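## Task

Press home each drive blank that carries a green sticker, so it reaches its stop and catches. Do not touch blanks of any other colour. The rack is loose on the table; it may tilt only a little at most, or the task fails, and it must finish in its original position.

## Robot and tools

ROBOT. Two arms, left_arm and right_arm (yam_ultra, six revolute joints plus a two-finger parallel gripper). Their bases sit at about (-0.015, +0.310, 0) m for left_arm and (+0.044, -0.266, 0) m for right_arm. The drives are cheap and have play; wrist joints are weak. Resting grippers may sit a few cm off the commanded pose with no contact involved.

FRAME. Everything is in the scene frame: origin at table-top height halfway between the nominal bases, +x forward over the table, +y toward left_arm, +z up. Arm names do not match image left/right. The gripper's fingers point along its own +z and open along its own y; end_effector_position is the point between the pads, roughly 1 cm short of the fingertips. Reported positions and orientations can be off by a few cm.

execute_actions(actions, cameras). actions is a list of actions; each action is a list of up to 15 rows, one row per 1/30 s step; a short action repeats its final row to fill 15 steps. Every row has 14 numbers in [-1, 1]: left_arm dx, dy, dz, rx, ry, rz, opening, then right_arm the same seven. dx..rz are offsets, not poses, measured along scene axes from that arm's Hand target as it stood when the action began (every row counts from that same start, not the previous row). Scale: 1.0 = 0.6 m for dx/dy/dz and 180 degrees for rotation; rx, ry, rz form a single rotation vector, turning about the Hand target position. Repeating an offset in a new action moves further. Six zeros re-command the current Hand target. opening is absolute: +1 fully open (0.094 m), -1 closed; a 0 is a real half-open command, so resend the present value to leave a gripper alone. cameras: list of names (cam_low, cam_left_wrist, cam_right_wrist), ["all"] or []; images appear by default only with an empty actions list, which also reports the scene number and task.

move(target, speed, blend, opening_speed, grip_force, blocking, cameras). target is one 14-number row or a list of up to 15 such rows, same layout and scale as above; every row is an offset from the Hand targets at the start of the move, not from the previous row. Paths are straight lines, all finish together, take at least 0.5 s and are cut at 10 s. speed: top path speed in m/s, 0.002 to 2.9 (default 0.25), one value or one per target; rotation limited to twice that in rad/s. blend: corner rounding in m for lists (0 = stop at each). opening_speed: rate of the opening command per second on the -1..+1 scale, at least 0.2. grip_force: per-pad force limit in N, 10 to 50, one value or one per arm; persists. blocking=false returns after about 0.5 s while motion continues. Moves do not avoid obstacles or the other arm. The result adds a move: line: done, off_target, moving, held or fault, plus limits such as paced (pose clipped) or held (steps withheld). done/off_target say nothing about contact.

wait(seconds 0 to 10): the arms keep their last command; a running move keeps going. stop(): brakes a running move; fast moves need room to brake. zoom_image(camera, region=[x0, y0, x1, y1] in pixels, at most 504x504) enlarges part of the newest image from cam_low, cam_left_wrist or cam_right_wrist. read_manual(section="licences") only returns licence text. finished_scene(scene) ends the current scene, given its number; it is final.

CAMERAS. cam_low (fixed on a stand behind the arms) and each wrist camera give 896x504 images; calibration was given and may be slightly off. Wrist images may lag during motion.

RESULTS. Per arm: end_effector_position (m), end_effector_quat_wxyz, Hand target (the last commanded pose after clipping; the next offsets start from it), Tool commands, Joint positions (last value is finger opening in m), Joint velocities (may read within noise), joint torques (include gravity; joints 1-3 wrap at ±28 N m), grip_measured (opening on the -1..+1 scale, reads slightly wide when empty) and grip_effort_nm (gripper motor effort, negative = closing; not pad force). MOTOR HOT appears at 75 °C; an OVER-TEMPERATURE FAULT at 90 °C folds that arm away for good.

BEHAVIOUR. Each step the commanded orientation is limited to 40 degrees from the measured one. A gripper may stop short of its Hand target; a new action, even all zeros, asks again, and otherwise send the remaining distance. A blocked arm keeps pressing until commanded back past its gripper; do that after each push. Faster motion and targets set deeper past contact push harder.

AVOID. The rack is free-standing: press blanks slowly and straight in, with modest overshoot, so it neither slides nor tips, and leave it where it was. Do not touch blanks of other colours. Never let the grippers, wrist cameras or arms touch each other, strain a camera cable, or hit the table or rack hard. Keep paths away from an arm's own base (it can flip the shoulder). Nothing may fall or end up off the table. Avoid holding arms stretched out or pushing at unreachable poses for long, which heats motors.

Each tool is called as name(argument=value, ...), one argument or row to a line, values as JSON.

## Session

execute_actions(
  actions=[],
)

Scene clock: 0.00 s.
left_arm: end_effector_position=(+0.2292, +0.1235, +0.2491) grip_measured=+1.000 grip_effort_nm=n/a end_effector_quat_wxyz=(+0.500, -0.005, +0.803, -0.324) | right_arm: end_effector_position=(+0.2957, -0.2018, +0.2805) grip_measured=+1.000 grip_effort_nm=n/a end_effector_quat_wxyz=(+0.551, +0.255, +0.776, +0.170)
Joint positions: left_arm=[-0.743 0.705 0.595 -0.191 -0.189 -0.64 0.094] | right_arm=[0.681 0.638 0.781 -0.574 0.645 0.888 0.094]
Joint velocities: within noise
Joint torques (N m): no reading
Heat: left arm: 23 °C; right arm: 25 °C.
Hand target: left_arm +0.2297, +0.1246, +0.2569; +0.509, -0.006, +0.797, -0.325 | right_arm +0.2944, -0.2046, +0.2817; +0.554, +0.255, +0.775, +0.165
Tool commands: left_gripper/opening=+1.0 right_gripper/opening=+1.0

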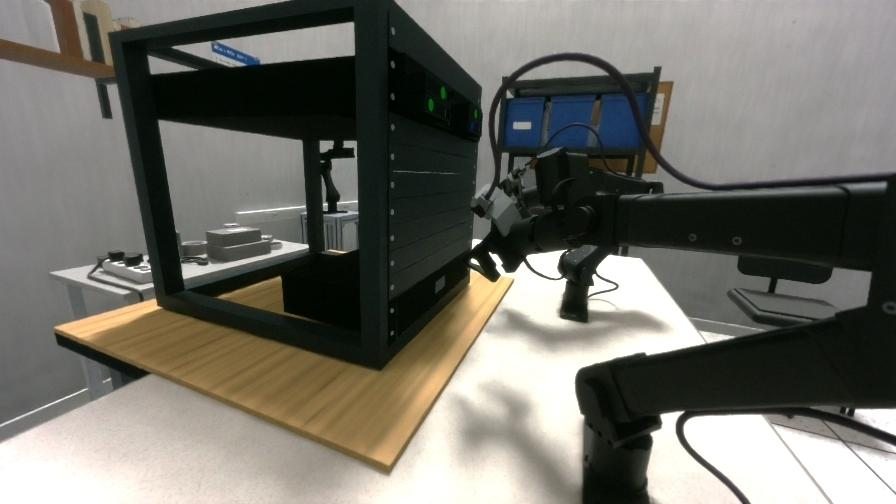

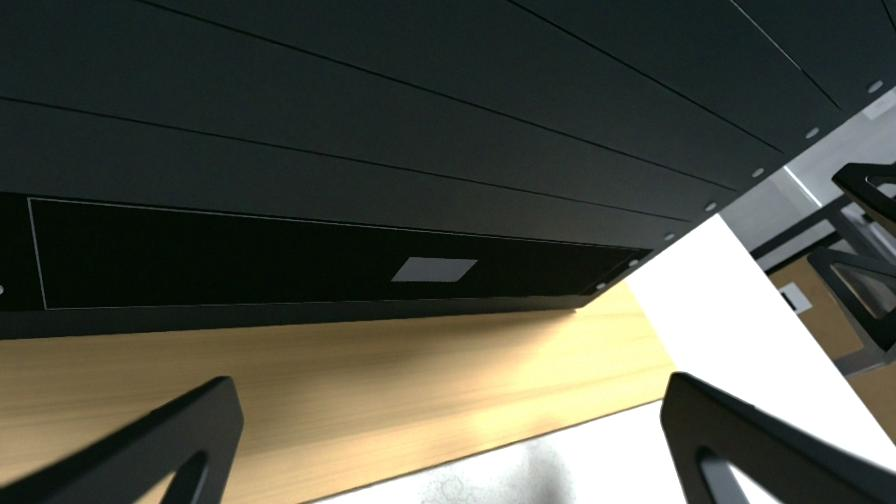

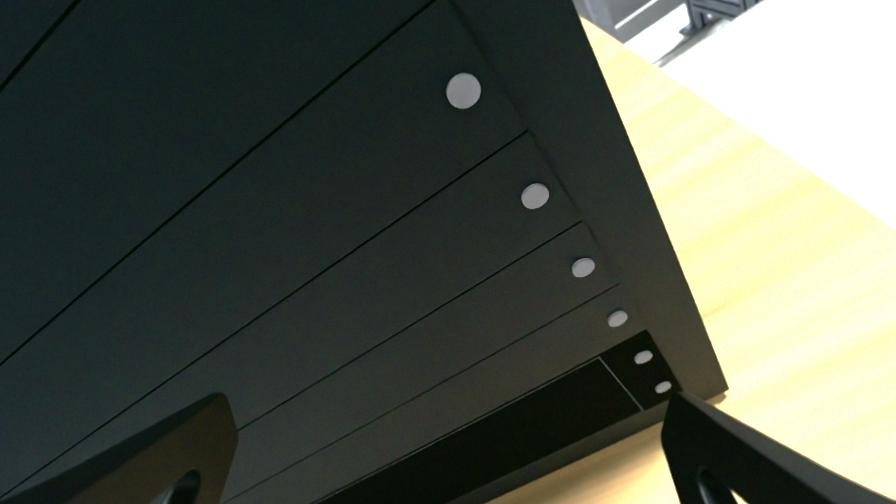

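zoom_image(
  camera="cam_low",
  region=[370, 20, 500, 150],
)

Scaled by 3.877 from the camera's 896x504 image, which has a finer 1280x720 frame.

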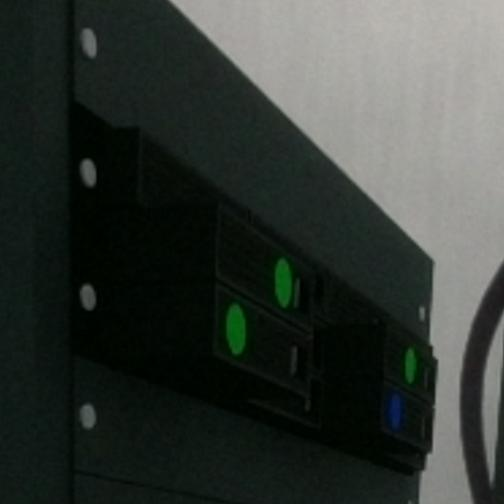

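move(
  target=[-0.0495,0.0757,0.3218,0.134,-0.213,0.168,-0.9,-0.124,0.174,0.2805,-0.199,-0.182,0.016,-0.9],
  speed=0.2,
  cameras=["all"],
)

Scene clock: 9.10 s.
left_arm: end_effector_position=(+0.2009, +0.1690, +0.4492) grip_measured=-0.898 grip_effort_nm=-0.10 end_effector_quat_wxyz=(+0.789, +0.009, +0.615, +0.008) | right_arm: end_effector_position=(+0.2217, -0.0977, +0.4445) grip_measured=-0.897 grip_effort_nm=-0.14 end_effector_quat_wxyz=(+0.707, -0.015, +0.707, -0.004)
Joint positions: left_arm=[-1.269 0.846 0.772 0.808 -1.197 0.723 0.005] | right_arm=[1.587 0.96 1.179 -0.249 1.564 0.004 0.005]
Joint torques (N m): left_arm=[-0.12 -0.25 4.85 1.22 0.42 0.06] | right_arm=[0.98 -1.17 6.89 1.5 0.14 -0.1]
Heat: left arm: 23 °C; right arm: 27 °C.
Hand target: left_arm +0.2000, +0.1701, +0.4501; +0.793, +0.000, +0.609, +0.000 | right_arm +0.2200, -0.1002, +0.4500; +0.793, -0.001, +0.609, -0.001
Off the commanded pose: left_arm 0.002 m, 2 deg | right_arm 0.006 m, 15 deg.
joint sent to its limit (right arm) — joint 5 (wrist yaw), upper limit. The joint targets are off in orientation, not in position.
move: off_target (right_arm)
camera_calibration:
cam_left_wrist: T_world_to_cam=[[-0.00524059, -0.999315, -0.0366334, 0.1857], [-0.203152, 0.0369339, -0.97845, 0.508014], [0.979133, 0.0023145, -0.203207, -0.0159538], [0, 0, 0, 1]] pos_world=[0.119798, 0.166846, 0.500627]
cam_right_wrist: T_world_to_cam=[[0.0307752, -0.999509, 0.00583525, -0.107895], [-0.430341, -0.0185191, -0.902477, 0.532715], [0.902142, 0.0252627, -0.430699, 0.0846016], [0, 0, 0, 1]] pos_world=[0.156247, -0.100114, 0.517831]

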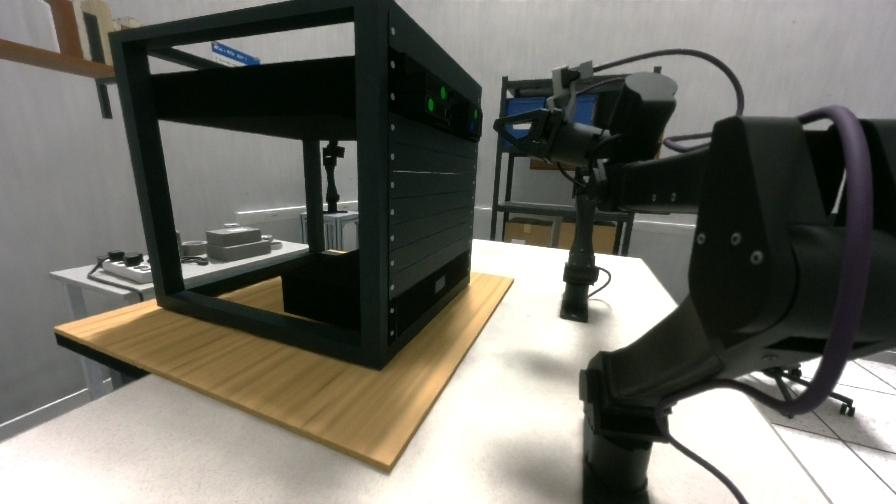

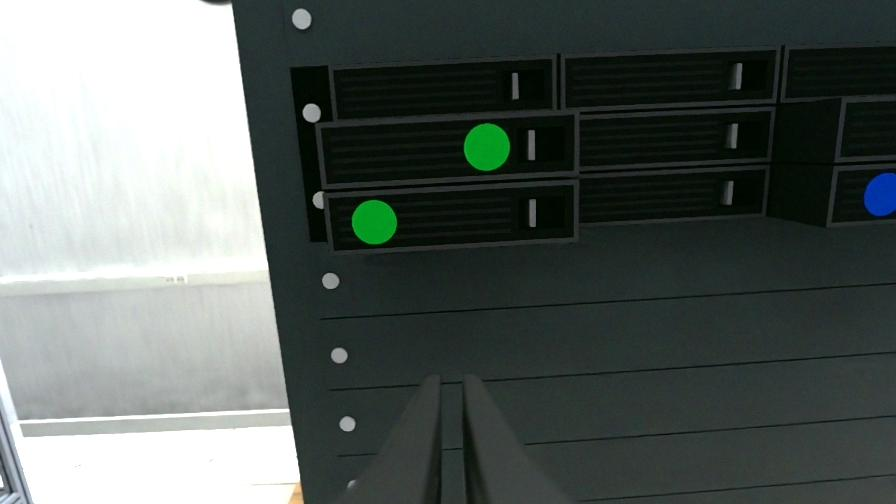

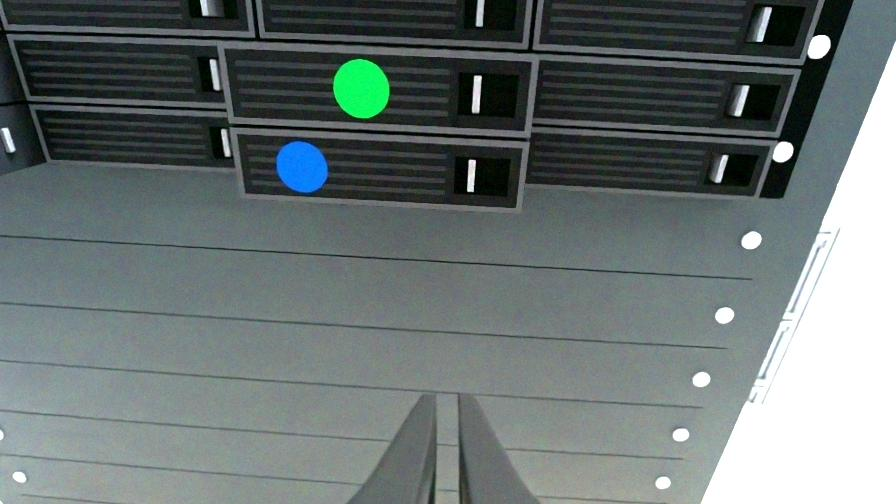

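move(
  target=[0.125,-0.017,0.0998,-0.506,0.152,0.022,-1,0.0917,0.05,0.0917,0.506,0.152,-0.022,-1],
  speed=0.25,
  cameras=["all"],
)

Scene clock: 21.40 s.
left_arm: end_effector_position=(+0.2761, +0.1557, +0.5154) grip_measured=-0.997 grip_effort_nm=-0.16 end_effector_quat_wxyz=(-0.403, +0.578, -0.569, +0.424) | right_arm: end_effector_position=(+0.2725, -0.0690, +0.4975) grip_measured=-0.997 grip_effort_nm=-0.18 end_effector_quat_wxyz=(+0.564, +0.534, +0.459, +0.432)
Joint positions: left_arm=[-0.882 1.543 2.385 -1.327 -0.826 -1.973 0] | right_arm=[1.354 1.271 1.415 0.306 1.551 1.064 0]
Joint torques (N m): left_arm=[0.59 -3.28 4.86 1.06 -0.2 -0.08] | right_arm=[-0.96 -4.26 7.34 0.8 -0.45 0.11]
Heat: left arm: 24 °C; right arm: 28 °C.
Hand target: left_arm +0.2750, +0.1599, +0.5100; -0.405, +0.579, -0.579, +0.406 | right_arm +0.2750, -0.0703, +0.5051; +0.406, +0.578, +0.580, +0.406
Off the commanded pose: left_arm 0.007 m, 2 deg | right_arm 0.008 m, 24 deg.
move: off_target (right_arm)
camera_calibration:
cam_left_wrist: T_world_to_cam=[[0.307087, 0.0155439, 0.951554, -0.578404], [-0.425143, -0.892309, 0.151779, 0.212044], [0.85144, -0.451156, -0.267408, 0.0628647], [0, 0, 0, 1]] pos_world=[0.214244, 0.226562, 0.53501]
cam_right_wrist: T_world_to_cam=[[0.0157892, -0.0406162, -0.99905, 0.48903], [-0.235517, 0.97091, -0.0431944, 0.190655], [0.971742, 0.235975, 0.00576408, -0.160729], [0, 0, 0, 1]] pos_world=[0.193368, -0.127318, 0.497727]

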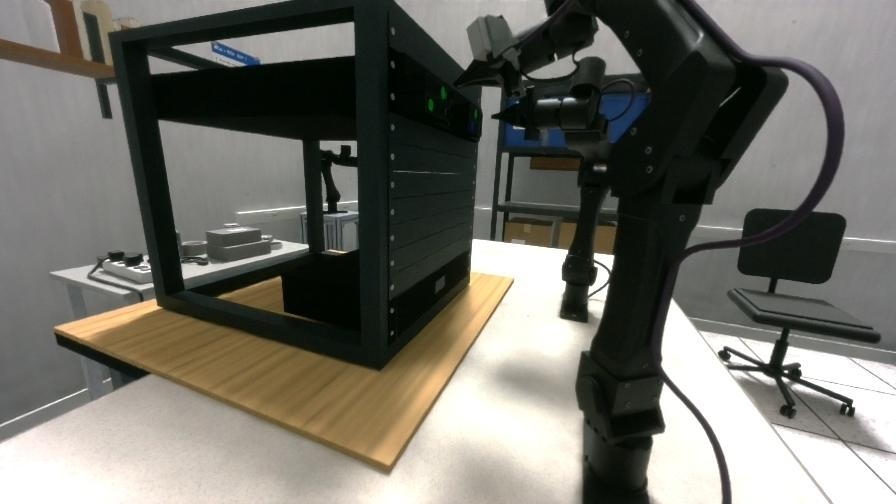

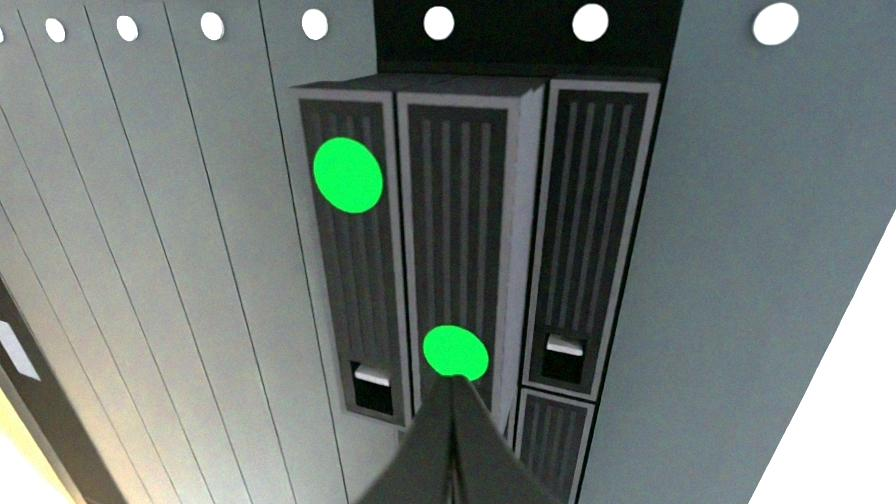

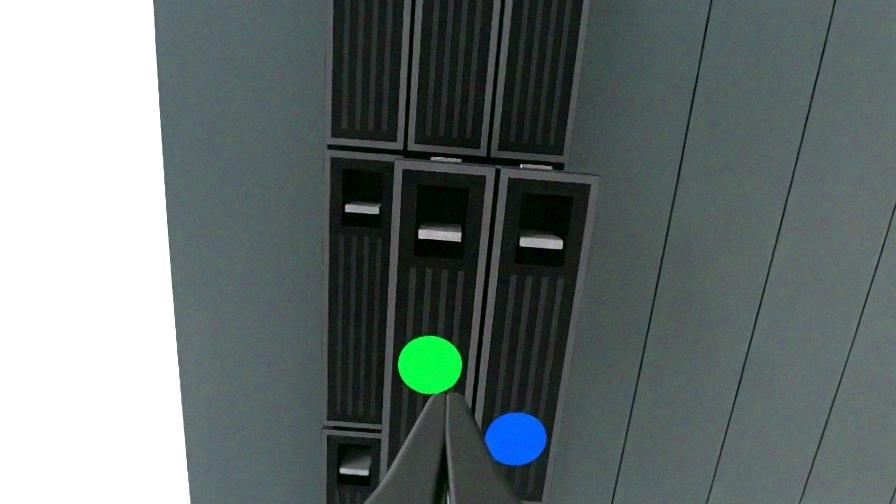

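move(
  target=[0.018,0.0,-0.009,0,0,0,-1,0.0,0.0,0.012,0,0,0.122,-1],
  speed=0.08,
  cameras=["all"],
)

Scene clock: 28.17 s.
left_arm: end_effector_position=(+0.2846, +0.1583, +0.5020) grip_measured=-0.997 grip_effort_nm=-0.16 end_effector_quat_wxyz=(-0.400, +0.583, -0.579, +0.405) | right_arm: end_effector_position=(+0.2751, -0.0646, +0.5197) grip_measured=-0.997 grip_effort_nm=-0.18 end_effector_quat_wxyz=(+0.313, +0.460, +0.665, +0.498)
Joint positions: left_arm=[-0.84 1.543 2.347 -1.327 -0.789 -1.968 0] | right_arm=[1.068 1.383 2.233 -1.237 0.62 1.848 0]
Joint torques (N m): left_arm=[0.68 -4.88 2.81 1.75 -0.21 0.16] | right_arm=[-0.98 -2.4 5.04 1.42 0.07 -0.16]
Heat: left arm: 24 °C; right arm: 27 °C.
Hand target: left_arm +0.2858, +0.1599, +0.5046; -0.405, +0.579, -0.579, +0.406 | right_arm +0.2751, -0.0701, +0.5122; +0.321, +0.457, +0.679, +0.476
Off the commanded pose: left_arm 0.003 m, 1 deg | right_arm 0.009 m, 3 deg.
move: off_target (right_arm)
camera_calibration:
cam_left_wrist: T_world_to_cam=[[0.342649, -0.00291286, 0.939459, -0.569462], [-0.412229, -0.89905, 0.147565, 0.219472], [0.844191, -0.437835, -0.309259, 0.074123], [0, 0, 0, 1]] pos_world=[0.223024, 0.228111, 0.525523]
cam_right_wrist: T_world_to_cam=[[-0.293807, -0.0551586, -0.954272, 0.572279], [-0.715875, 0.674244, 0.181435, 0.184199], [0.633404, 0.736446, -0.237584, 0.087384], [0, 0, 0, 1]] pos_world=[0.244653, -0.156983, 0.533451]

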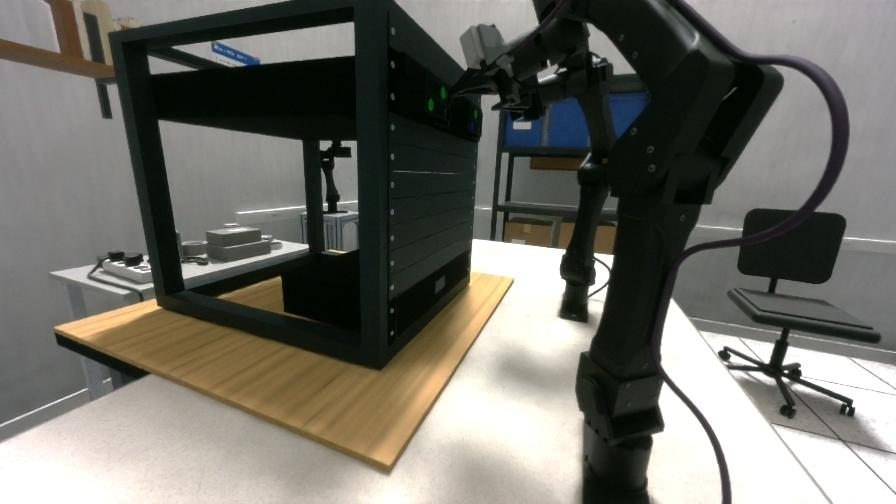

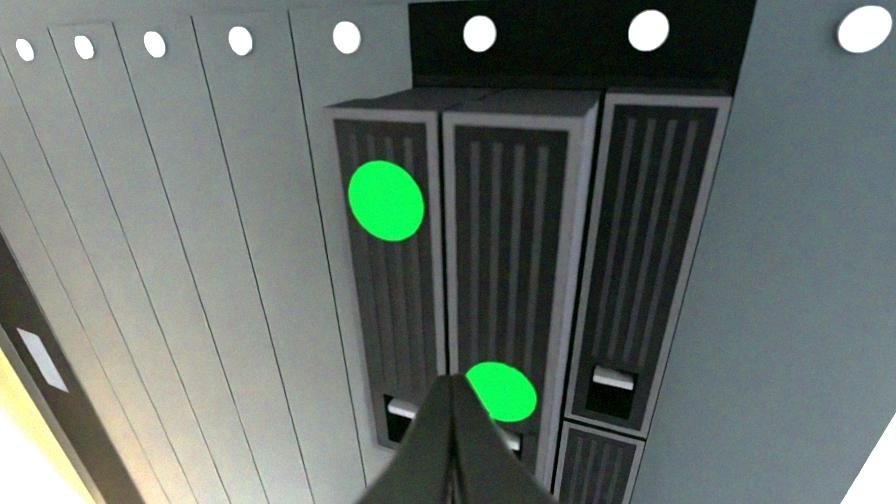

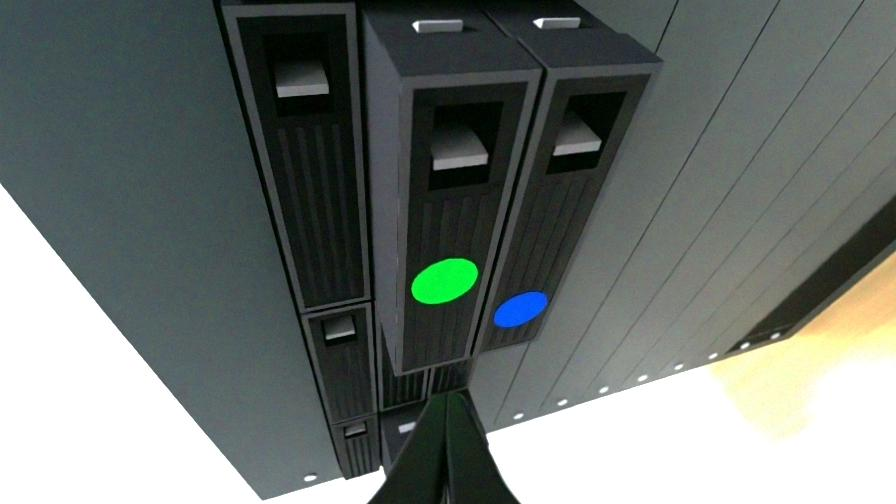

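move(
  target=[0.0,0.0,0.017,0,0,0,-1,0.0,0.0,-0.019,0,0,0,-1],
  speed=0.08,
  cameras=["cam_left_wrist","cam_right_wrist"],
)

move(
  target=[0.03,0.0,0.0,0,0,0,-1,0.0,0.0,0,0,0,0,-1],
  speed=0.04,
  cameras=["all"],
)

Scene clock: 31.40 s.
left_arm: end_effector_position=(+0.2868, +0.1558, +0.5206) grip_measured=-0.997 grip_effort_nm=-0.16 end_effector_quat_wxyz=(-0.399, +0.583, -0.563, +0.429) | right_arm: end_effector_position=(+0.2740, -0.0662, +0.5001) grip_measured=-0.997 grip_effort_nm=-0.18 end_effector_quat_wxyz=(+0.315, +0.459, +0.681, +0.476)
Joint positions: left_arm=[-0.84 1.588 2.457 -1.33 -0.789 -1.963 0] | right_arm=[1.068 1.347 2.142 -1.237 0.619 1.848 0]
Joint torques (N m): left_arm=[0.66 -3.63 4.74 1.11 -0.18 0.15] | right_arm=[-0.87 -3.85 3.12 2.1 0.09 -0.13]
Heat: left arm: 25 °C; right arm: 28 °C.
Hand target: left_arm +0.2859, +0.1598, +0.5146; -0.406, +0.579, -0.579, +0.406 | right_arm +0.2751, -0.0702, +0.5008; +0.321, +0.457, +0.679, +0.476
Off the commanded pose: left_arm 0.007 m, 3 deg | right_arm 0.004 m, 1 deg.
move: off_target (left_arm)
camera_calibration:
cam_left_wrist: T_world_to_cam=[[0.304632, 0.0369045, 0.951755, -0.589281], [-0.419992, -0.891653, 0.169002, 0.205297], [0.854872, -0.451213, -0.256126, 0.0483011], [0, 0, 0, 1]] pos_world=[0.224445, 0.226595, 0.538526]
cam_right_wrist: T_world_to_cam=[[-0.31948, -0.10044, -0.942255, 0.551196], [-0.712108, 0.681474, 0.168805, 0.193781], [0.625167, 0.724917, -0.289242, 0.112071], [0, 0, 0, 1]] pos_world=[0.244026, -0.157936, 0.519072]
Images, in order (width x height): cam_left_wrist 896x504, cam_right_wrist 896x504.

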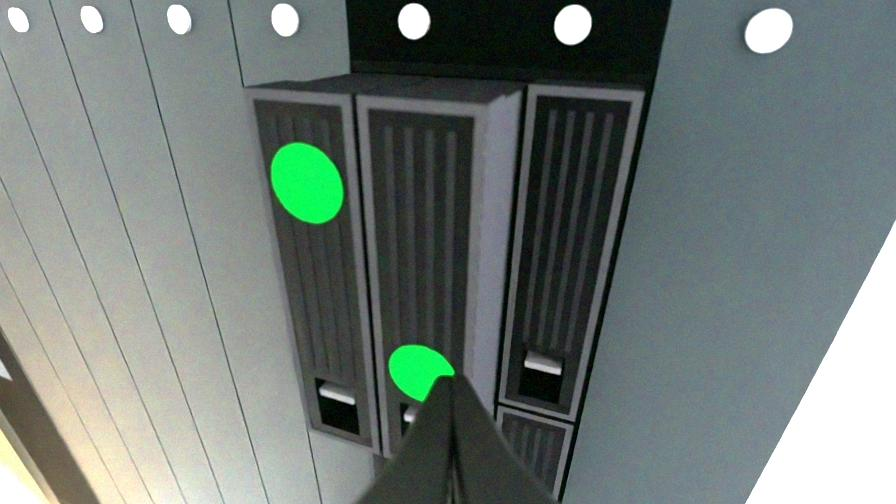

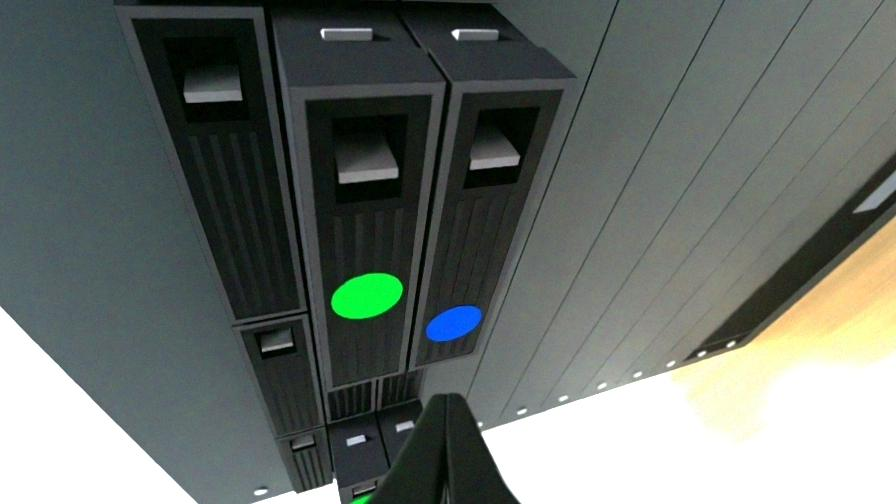

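Scene clock: 32.77 s.
left_arm: end_effector_position=(+0.3028, +0.1584, +0.5145) grip_measured=-0.997 grip_effort_nm=-0.16 end_effector_quat_wxyz=(-0.401, +0.583, -0.573, +0.414) | right_arm: end_effector_position=(+0.2740, -0.0662, +0.5001) grip_measured=-0.997 grip_effort_nm=-0.18 end_effector_quat_wxyz=(+0.315, +0.459, +0.681, +0.476)
Joint positions: left_arm=[-0.775 1.624 2.484 -1.33 -0.734 -1.924 0] | right_arm=[1.068 1.347 2.142 -1.237 0.619 1.848 0]
Joint torques (N m): left_arm=[0.59 -4.1 4.85 1.46 -0.17 0.15] | right_arm=[-0.88 -3.84 3.1 2.11 0.09 -0.13]
Heat: left arm: 25 °C; right arm: 28 °C.
Hand target: left_arm +0.3038, +0.1598, +0.5147; -0.405, +0.579, -0.579, +0.406 | right_arm +0.2751, -0.0702, +0.5008; +0.321, +0.457, +0.679, +0.476
Off the commanded pose: left_arm 0.002 m, 1 deg | right_arm 0.004 m, 1 deg.
move: done
camera_calibration:
cam_left_wrist: T_world_to_cam=[[0.32733, 0.0113391, 0.944842, -0.587773], [-0.414136, -0.897052, 0.154238, 0.222073], [0.849321, -0.44178, -0.288937, 0.0513008], [0, 0, 0, 1]] pos_world=[0.240794, 0.228539, 0.535923]
cam_right_wrist: T_world_to_cam=[[-0.31948, -0.10044, -0.942255, 0.551196], [-0.712108, 0.681474, 0.168805, 0.193781], [0.625167, 0.724917, -0.289242, 0.112071], [0, 0, 0, 1]] pos_world=[0.244026, -0.157936, 0.519072]

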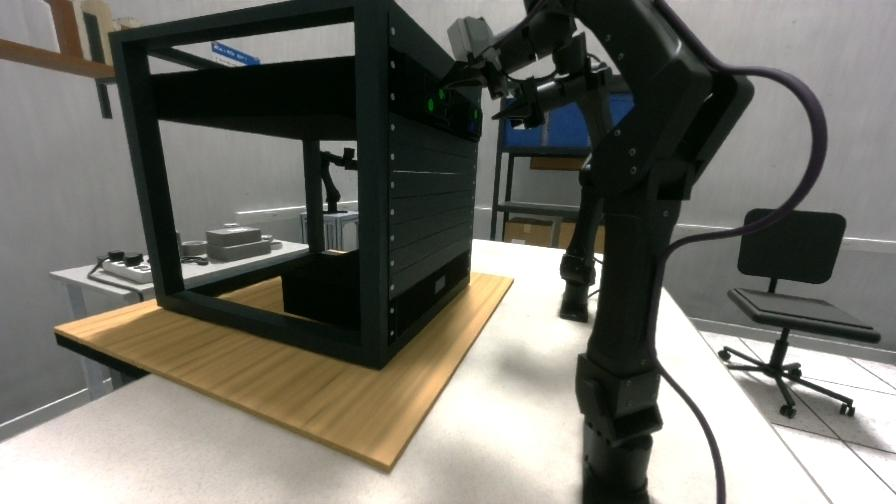

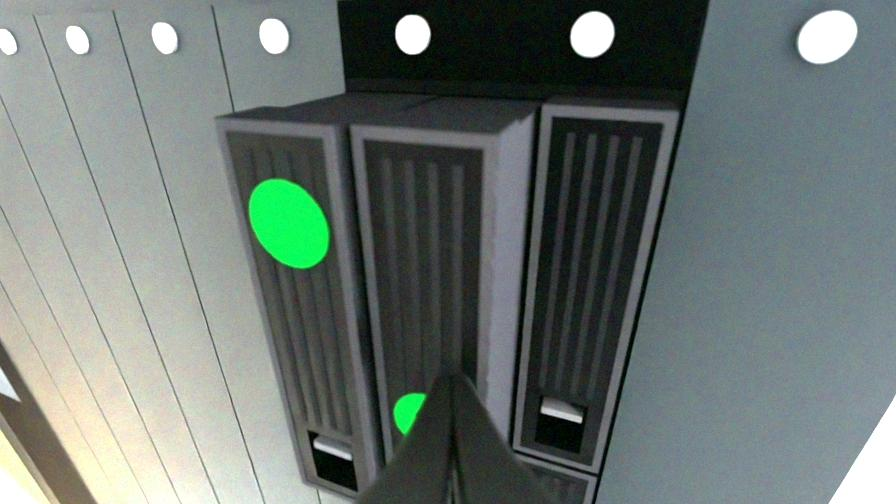

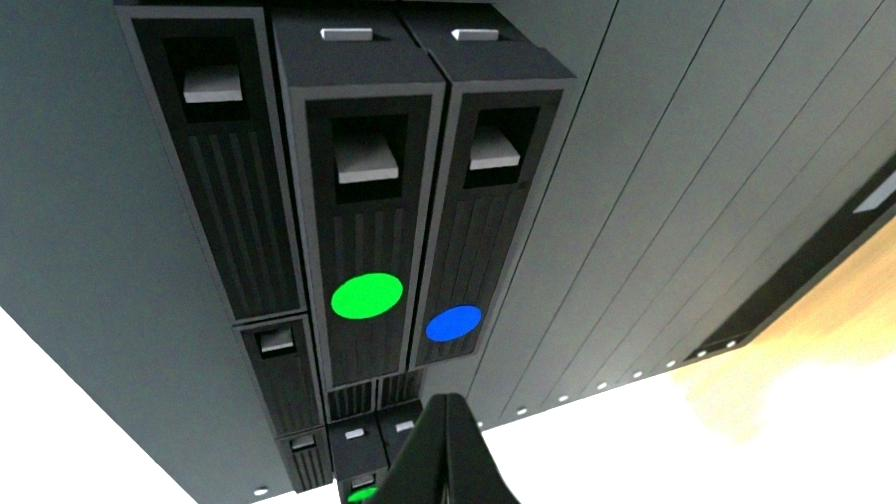

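move(
  target=[0.02,0.01,-0.006,0,0,0,-1,0.0,0.0,0,0,0,0,-1],
  speed=0.04,
  cameras=["cam_low","cam_left_wrist"],
)

Scene clock: 34.60 s.
left_arm: end_effector_position=(+0.3128, +0.1660, +0.5049) grip_measured=-0.997 grip_effort_nm=-0.16 end_effector_quat_wxyz=(-0.400, +0.585, -0.584, +0.396) | right_arm: end_effector_position=(+0.2740, -0.0662, +0.5001) grip_measured=-0.997 grip_effort_nm=-0.18 end_effector_quat_wxyz=(+0.315, +0.459, +0.681, +0.476)
Joint positions: left_arm=[-0.717 1.624 2.46 -1.327 -0.682 -1.893 0] | right_arm=[1.068 1.347 2.142 -1.237 0.619 1.848 0]
Joint torques (N m): left_arm=[0.64 -5.53 2.67 2.01 -0.15 0.14] | right_arm=[-0.88 -3.85 3.1 2.1 0.09 -0.13]
Heat: left arm: 25 °C; right arm: 28 °C.
Hand target: left_arm +0.3158, +0.1658, +0.5111; -0.405, +0.579, -0.579, +0.406 | right_arm +0.2751, -0.0702, +0.5008; +0.321, +0.457, +0.679, +0.476
Off the commanded pose: left_arm 0.007 m, 2 deg | right_arm 0.004 m, 1 deg.
move: done
camera_calibration:
cam_left_wrist: T_world_to_cam=[[0.357413, -0.0128896, 0.933857, -0.581901], [-0.408173, -0.901512, 0.143776, 0.238623], [0.84003, -0.432562, -0.327474, 0.0641908], [0, 0, 0, 1]] pos_world=[0.251456, 0.235388, 0.530125]
Images, in order (width x height): cam_low 896x504, cam_left_wrist 896x504.

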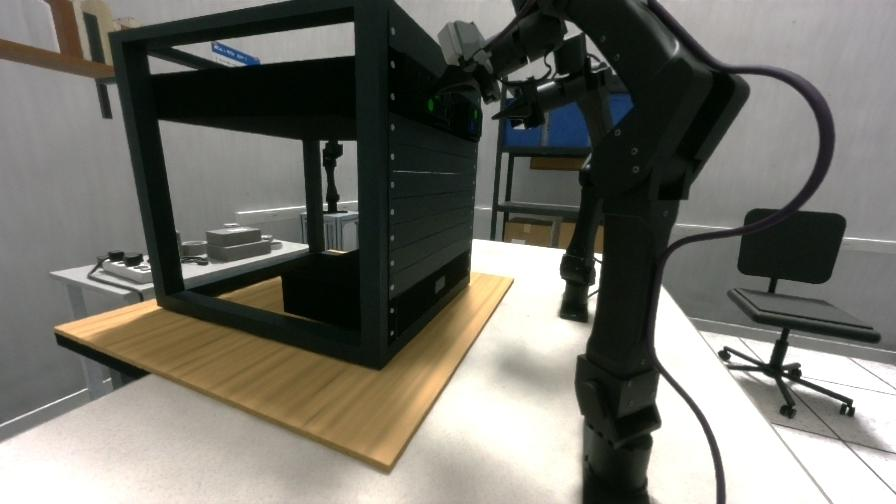

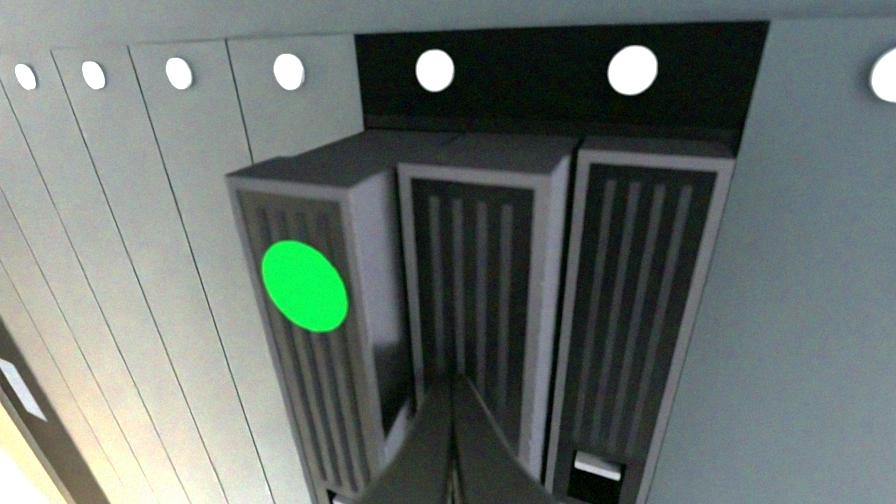

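move(
  target=[0.03,0.0,0.01,0,0,0,-1,0.0,0.0,0,0,0,0,-1],
  speed=0.04,
  cameras=["cam_low","cam_left_wrist"],
)

Scene clock: 37.60 s.
left_arm: end_effector_position=(+0.3305, +0.1660, +0.5150) grip_measured=-0.997 grip_effort_nm=-0.16 end_effector_quat_wxyz=(-0.401, +0.584, -0.577, +0.408) | right_arm: end_effector_position=(+0.2740, -0.0662, +0.5001) grip_measured=-0.997 grip_effort_nm=-0.18 end_effector_quat_wxyz=(+0.315, +0.459, +0.681, +0.476)
Joint positions: left_arm=[-0.664 1.703 2.586 -1.327 -0.634 -1.861 0] | right_arm=[1.068 1.347 2.142 -1.237 0.619 1.848 0]
Joint torques (N m): left_arm=[0.68 -4.55 4.77 1.69 -0.11 0.14] | right_arm=[-0.88 -3.84 3.12 2.11 0.09 -0.14]
Heat: left arm: 26 °C; right arm: 29 °C.
Hand target: left_arm +0.3339, +0.1659, +0.5171; -0.405, +0.579, -0.579, +0.406 | right_arm +0.2751, -0.0702, +0.5008; +0.321, +0.457, +0.679, +0.476
Off the commanded pose: left_arm 0.004 m, 1 deg | right_arm 0.004 m, 1 deg.
move: done
camera_calibration:
cam_left_wrist: T_world_to_cam=[[0.337076, 0.0026541, 0.941474, -0.597455], [-0.412529, -0.898471, 0.150231, 0.242038], [0.846286, -0.439024, -0.301758, 0.0384293], [0, 0, 0, 1]] pos_world=[0.268713, 0.235922, 0.537723]
Images, in order (width x height): cam_low 896x504, cam_left_wrist 896x504.

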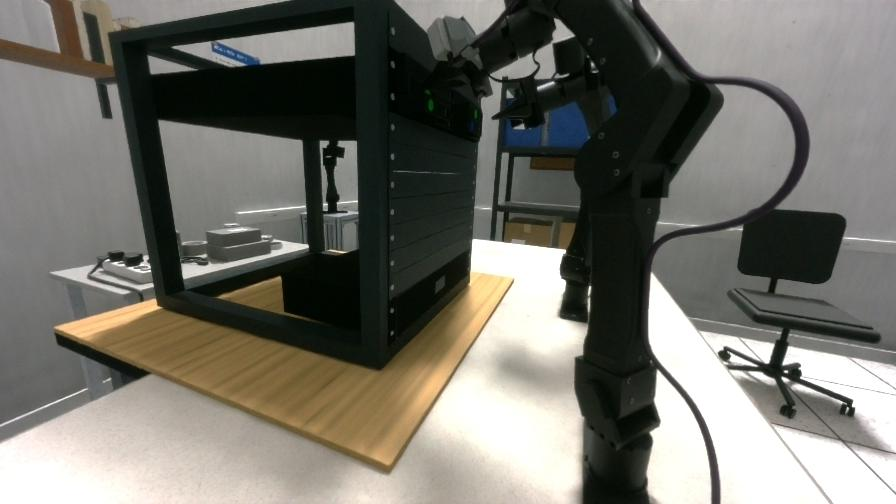

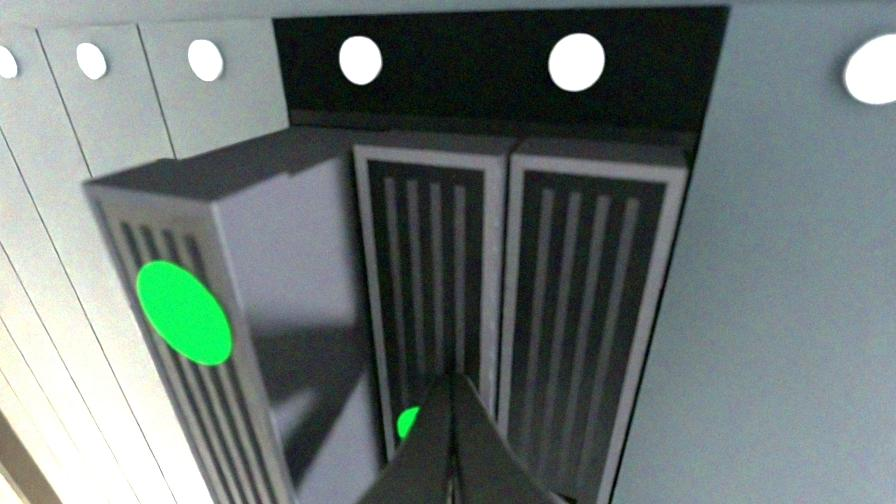

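move(
  target=[0.02,0.0,-0.003,0,0,0,-1,0.0,0.0,0,0,0,0,-1],
  speed=0.04,
  cameras=["cam_low","cam_left_wrist"],
)

Scene clock: 39.27 s.
left_arm: end_effector_position=(+0.3364, +0.1663, +0.5136) grip_measured=-0.997 grip_effort_nm=-0.16 end_effector_quat_wxyz=(-0.396, +0.581, -0.582, +0.408) | right_arm: end_effector_position=(+0.2740, -0.0662, +0.5001) grip_measured=-0.997 grip_effort_nm=-0.18 end_effector_quat_wxyz=(+0.315, +0.459, +0.681, +0.476)
Joint positions: left_arm=[-0.639 1.718 2.603 -1.327 -0.599 -1.845 0] | right_arm=[1.068 1.347 2.142 -1.237 0.619 1.848 0]
Joint torques (N m): left_arm=[1.26 -3.86 4.4 1.93 -0.18 0.15] | right_arm=[-0.88 -3.84 3.11 2.1 0.09 -0.13]
Heat: left arm: 26 °C; right arm: 29 °C.
Hand target: left_arm +0.3459, +0.1658, +0.5152; -0.405, +0.579, -0.579, +0.406 | right_arm +0.2751, -0.0702, +0.5008; +0.321, +0.457, +0.679, +0.476
Off the commanded pose: left_arm 0.010 m, 1 deg | right_arm 0.004 m, 1 deg.
move: done
camera_calibration:
cam_left_wrist: T_world_to_cam=[[0.344131, -0.00251184, 0.938918, -0.598291], [-0.422214, -0.893601, 0.152359, 0.2463], [0.838635, -0.448855, -0.308576, 0.0408585], [0, 0, 0, 1]] pos_world=[0.275616, 0.23693, 0.536829]
Images, in order (width x height): cam_low 896x504, cam_left_wrist 896x504.

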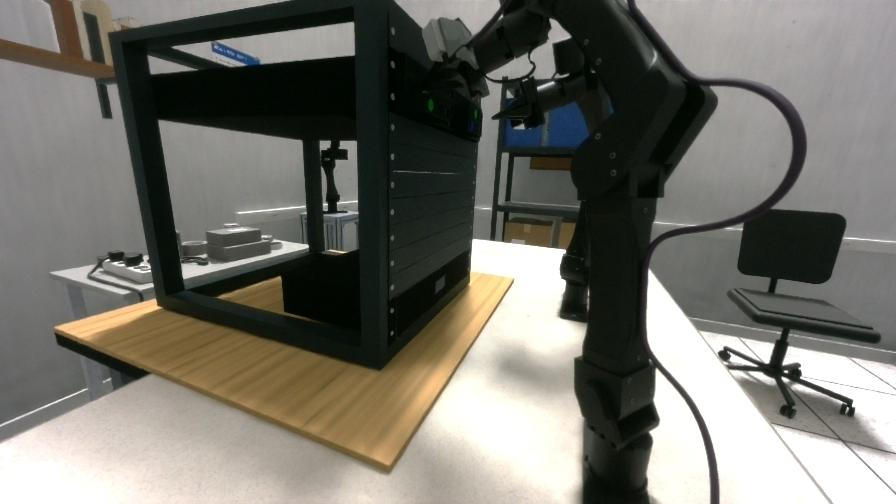

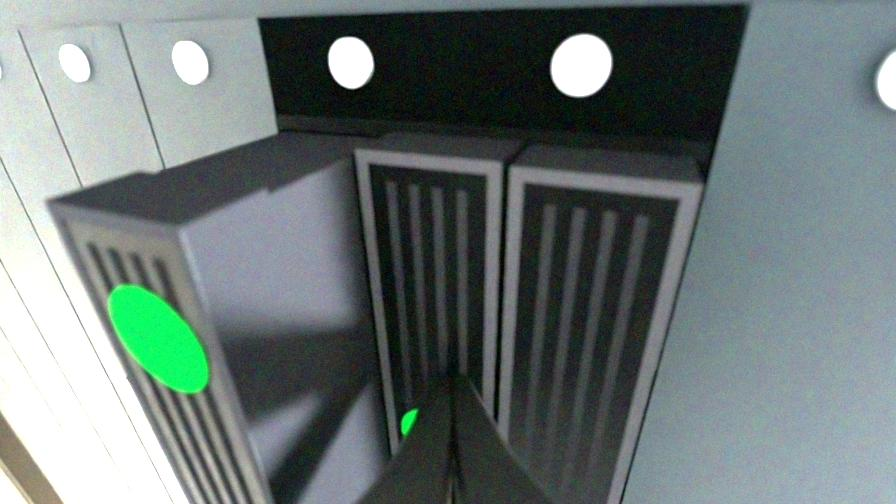

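move(
  target=[0.015,0.0,-0.004,0,0,0,-1,0.0,0.0,0,0,0,0,-1],
  speed=0.04,
  cameras=["cam_low","cam_left_wrist"],
)

Scene clock: 40.97 s.
left_arm: end_effector_position=(+0.3373, +0.1664, +0.5132) grip_measured=-0.997 grip_effort_nm=-0.16 end_effector_quat_wxyz=(-0.392, +0.578, -0.587, +0.409) | right_arm: end_effector_position=(+0.2740, -0.0662, +0.5001) grip_measured=-0.997 grip_effort_nm=-0.18 end_effector_quat_wxyz=(+0.315, +0.459, +0.681, +0.476)
Joint positions: left_arm=[-0.628 1.718 2.605 -1.327 -0.576 -1.836 0] | right_arm=[1.068 1.347 2.142 -1.237 0.619 1.848 0]
Joint torques (N m): left_arm=[2.41 -3.15 3.25 2.21 -0.21 0.16] | right_arm=[-0.9 -3.85 3.11 2.1 0.09 -0.13]
Heat: left arm: 27 °C; right arm: 30 °C.
Hand target: left_arm +0.3549, +0.1659, +0.5128; -0.406, +0.579, -0.579, +0.406 | right_arm +0.2751, -0.0702, +0.5008; +0.321, +0.457, +0.679, +0.476
Off the commanded pose: left_arm 0.018 m, 2 deg | right_arm 0.004 m, 1 deg.
move: off_target (left_arm)
camera_calibration:
cam_left_wrist: T_world_to_cam=[[0.348169, -0.00665977, 0.937408, -0.598081], [-0.433124, -0.887983, 0.154561, 0.248455], [0.831373, -0.459828, -0.312052, 0.046108], [0, 0, 0, 1]] pos_world=[0.277512, 0.237842, 0.536633]
Images, in order (width x height): cam_low 896x504, cam_left_wrist 896x504.

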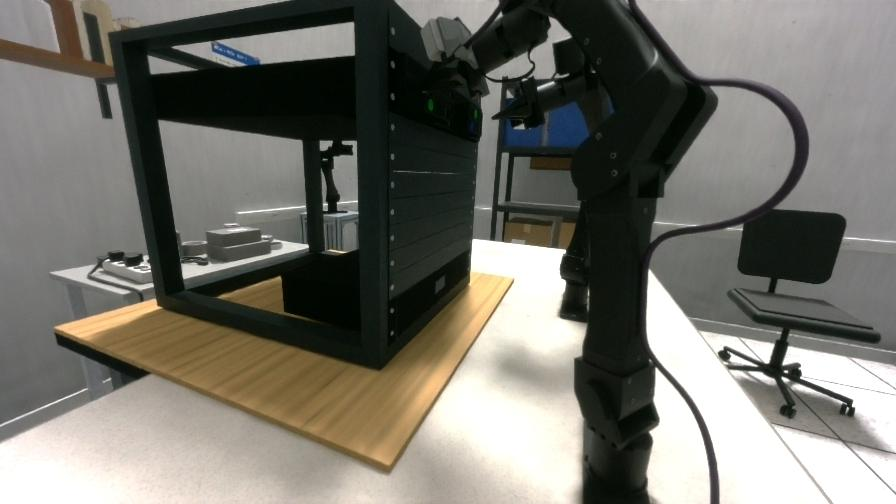

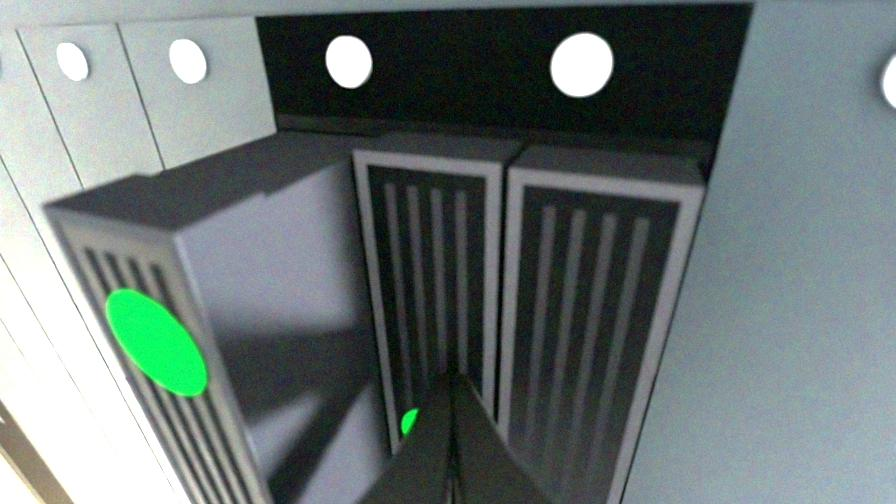

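move(
  target=[0.02,0.0,0,0,0,0,-1,0.0,0.0,0,0,0,0,-1],
  speed=0.04,
  cameras=["cam_low","cam_left_wrist"],
)

Scene clock: 42.70 s.
left_arm: end_effector_position=(+0.3378, +0.1668, +0.5147) grip_measured=-0.997 grip_effort_nm=-0.16 end_effector_quat_wxyz=(-0.384, +0.574, -0.592, +0.414) | right_arm: end_effector_position=(+0.2740, -0.0662, +0.5001) grip_measured=-0.997 grip_effort_nm=-0.18 end_effector_quat_wxyz=(+0.315, +0.459, +0.681, +0.476)
Joint positions: left_arm=[-0.609 1.73 2.64 -1.344 -0.534 -1.825 0] | right_arm=[1.068 1.347 2.142 -1.237 0.619 1.848 0]
Joint torques (N m): left_arm=[3.18 -1.29 3.38 2.42 -0.4 0.17] | right_arm=[-0.88 -3.82 3.11 2.1 0.09 -0.13]
Heat: left arm: 27 °C; right arm: 30 °C.
Hand target: left_arm +0.3668, +0.1659, +0.5130; -0.406, +0.579, -0.579, +0.406 | right_arm +0.2751, -0.0702, +0.5008; +0.321, +0.457, +0.679, +0.476
Off the commanded pose: left_arm 0.029 m, 3 deg | right_arm 0.004 m, 1 deg.
move: off_target (left_arm)
camera_calibration:
cam_left_wrist: T_world_to_cam=[[0.352899, -0.00735784, 0.935633, -0.600202], [-0.452018, -0.876879, 0.163595, 0.248742], [0.819233, -0.480655, -0.312775, 0.0542525], [0, 0, 0, 1]] pos_world=[0.279801, 0.239777, 0.537845]
Images, in order (width x height): cam_low 896x504, cam_left_wrist 896x504.

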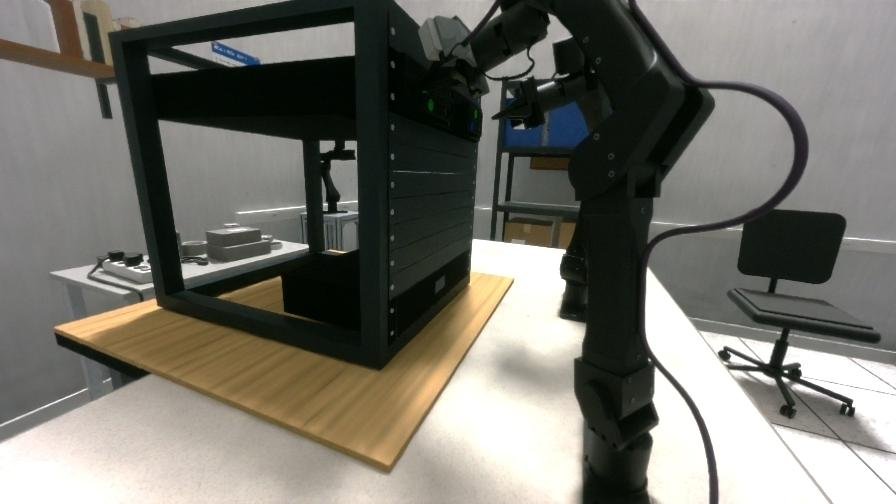

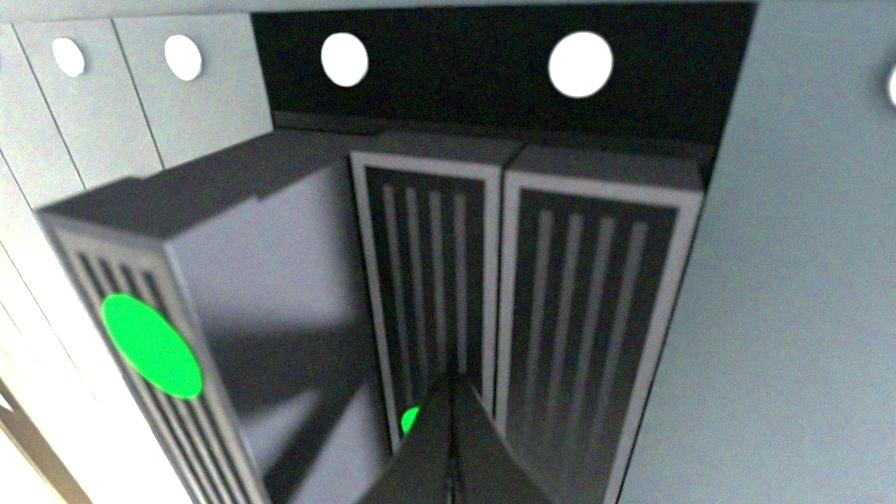

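move(
  target=[-0.11,0.0,-0.01,0,0,0,-1,0.0,0.0,0,0,0,0,-1],
  speed=0.12,
  cameras=["cam_low","cam_left_wrist"],
)

Scene clock: 44.60 s.
left_arm: end_effector_position=(+0.3014, +0.1613, +0.5008) grip_measured=-0.997 grip_effort_nm=-0.15 end_effector_quat_wxyz=(-0.394, +0.576, -0.593, +0.401) | right_arm: end_effector_position=(+0.2740, -0.0662, +0.5001) grip_measured=-0.997 grip_effort_nm=-0.18 end_effector_quat_wxyz=(+0.315, +0.459, +0.681, +0.476)
Joint positions: left_arm=[-0.754 1.566 2.368 -1.298 -0.689 -1.897 0] | right_arm=[1.068 1.347 2.142 -1.237 0.619 1.848 0]
Joint torques (N m): left_arm=[-0.53 -5.5 2.91 1.82 -0.55 -0.09] | right_arm=[-0.88 -3.85 3.12 2.1 0.09 -0.14]
Heat: left arm: 27 °C; right arm: 30 °C.
Hand target: left_arm +0.3008, +0.1658, +0.5069; -0.405, +0.579, -0.579, +0.406 | right_arm +0.2751, -0.0702, +0.5008; +0.321, +0.457, +0.679, +0.476
Off the commanded pose: left_arm 0.008 m, 2 deg | right_arm 0.004 m, 1 deg.
move: done
camera_calibration:
cam_left_wrist: T_world_to_cam=[[0.357361, -0.0239878, 0.933658, -0.572137], [-0.43335, -0.889808, 0.143005, 0.236445], [0.827346, -0.455705, -0.328377, 0.0784357], [0, 0, 0, 1]] pos_world=[0.242029, 0.23241, 0.526124]
Images, in order (width x height): cam_low 896x504, cam_left_wrist 896x504.

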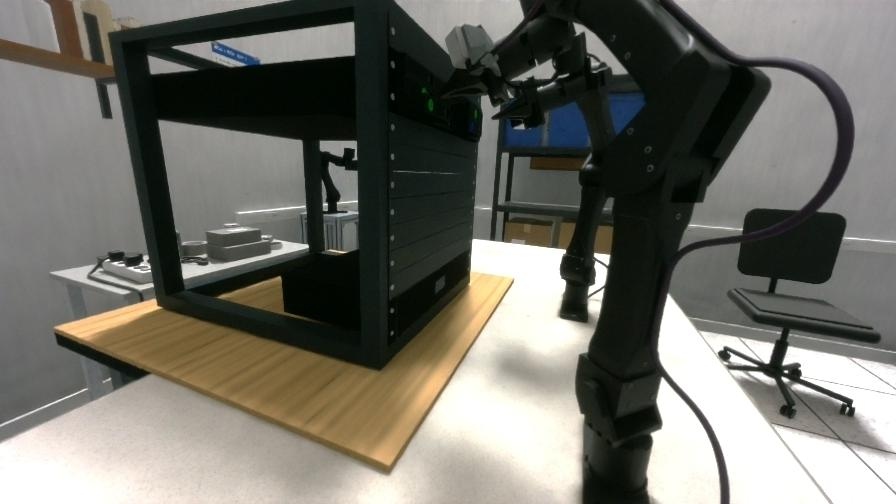

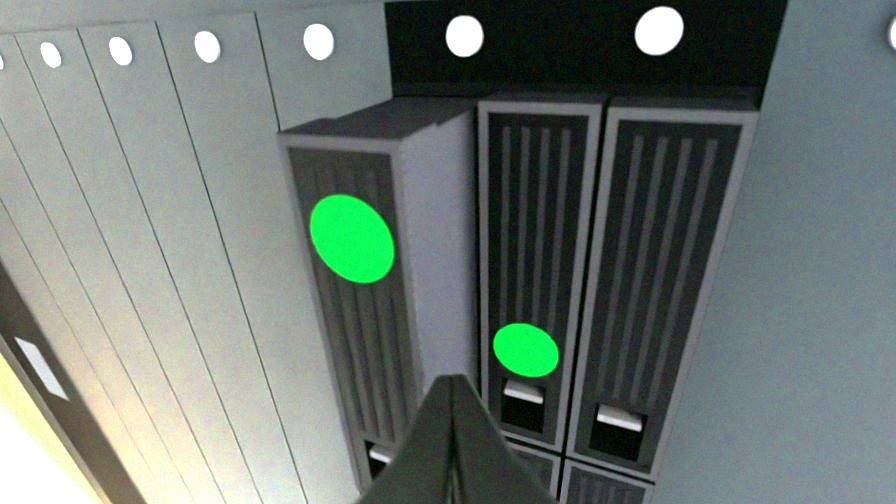

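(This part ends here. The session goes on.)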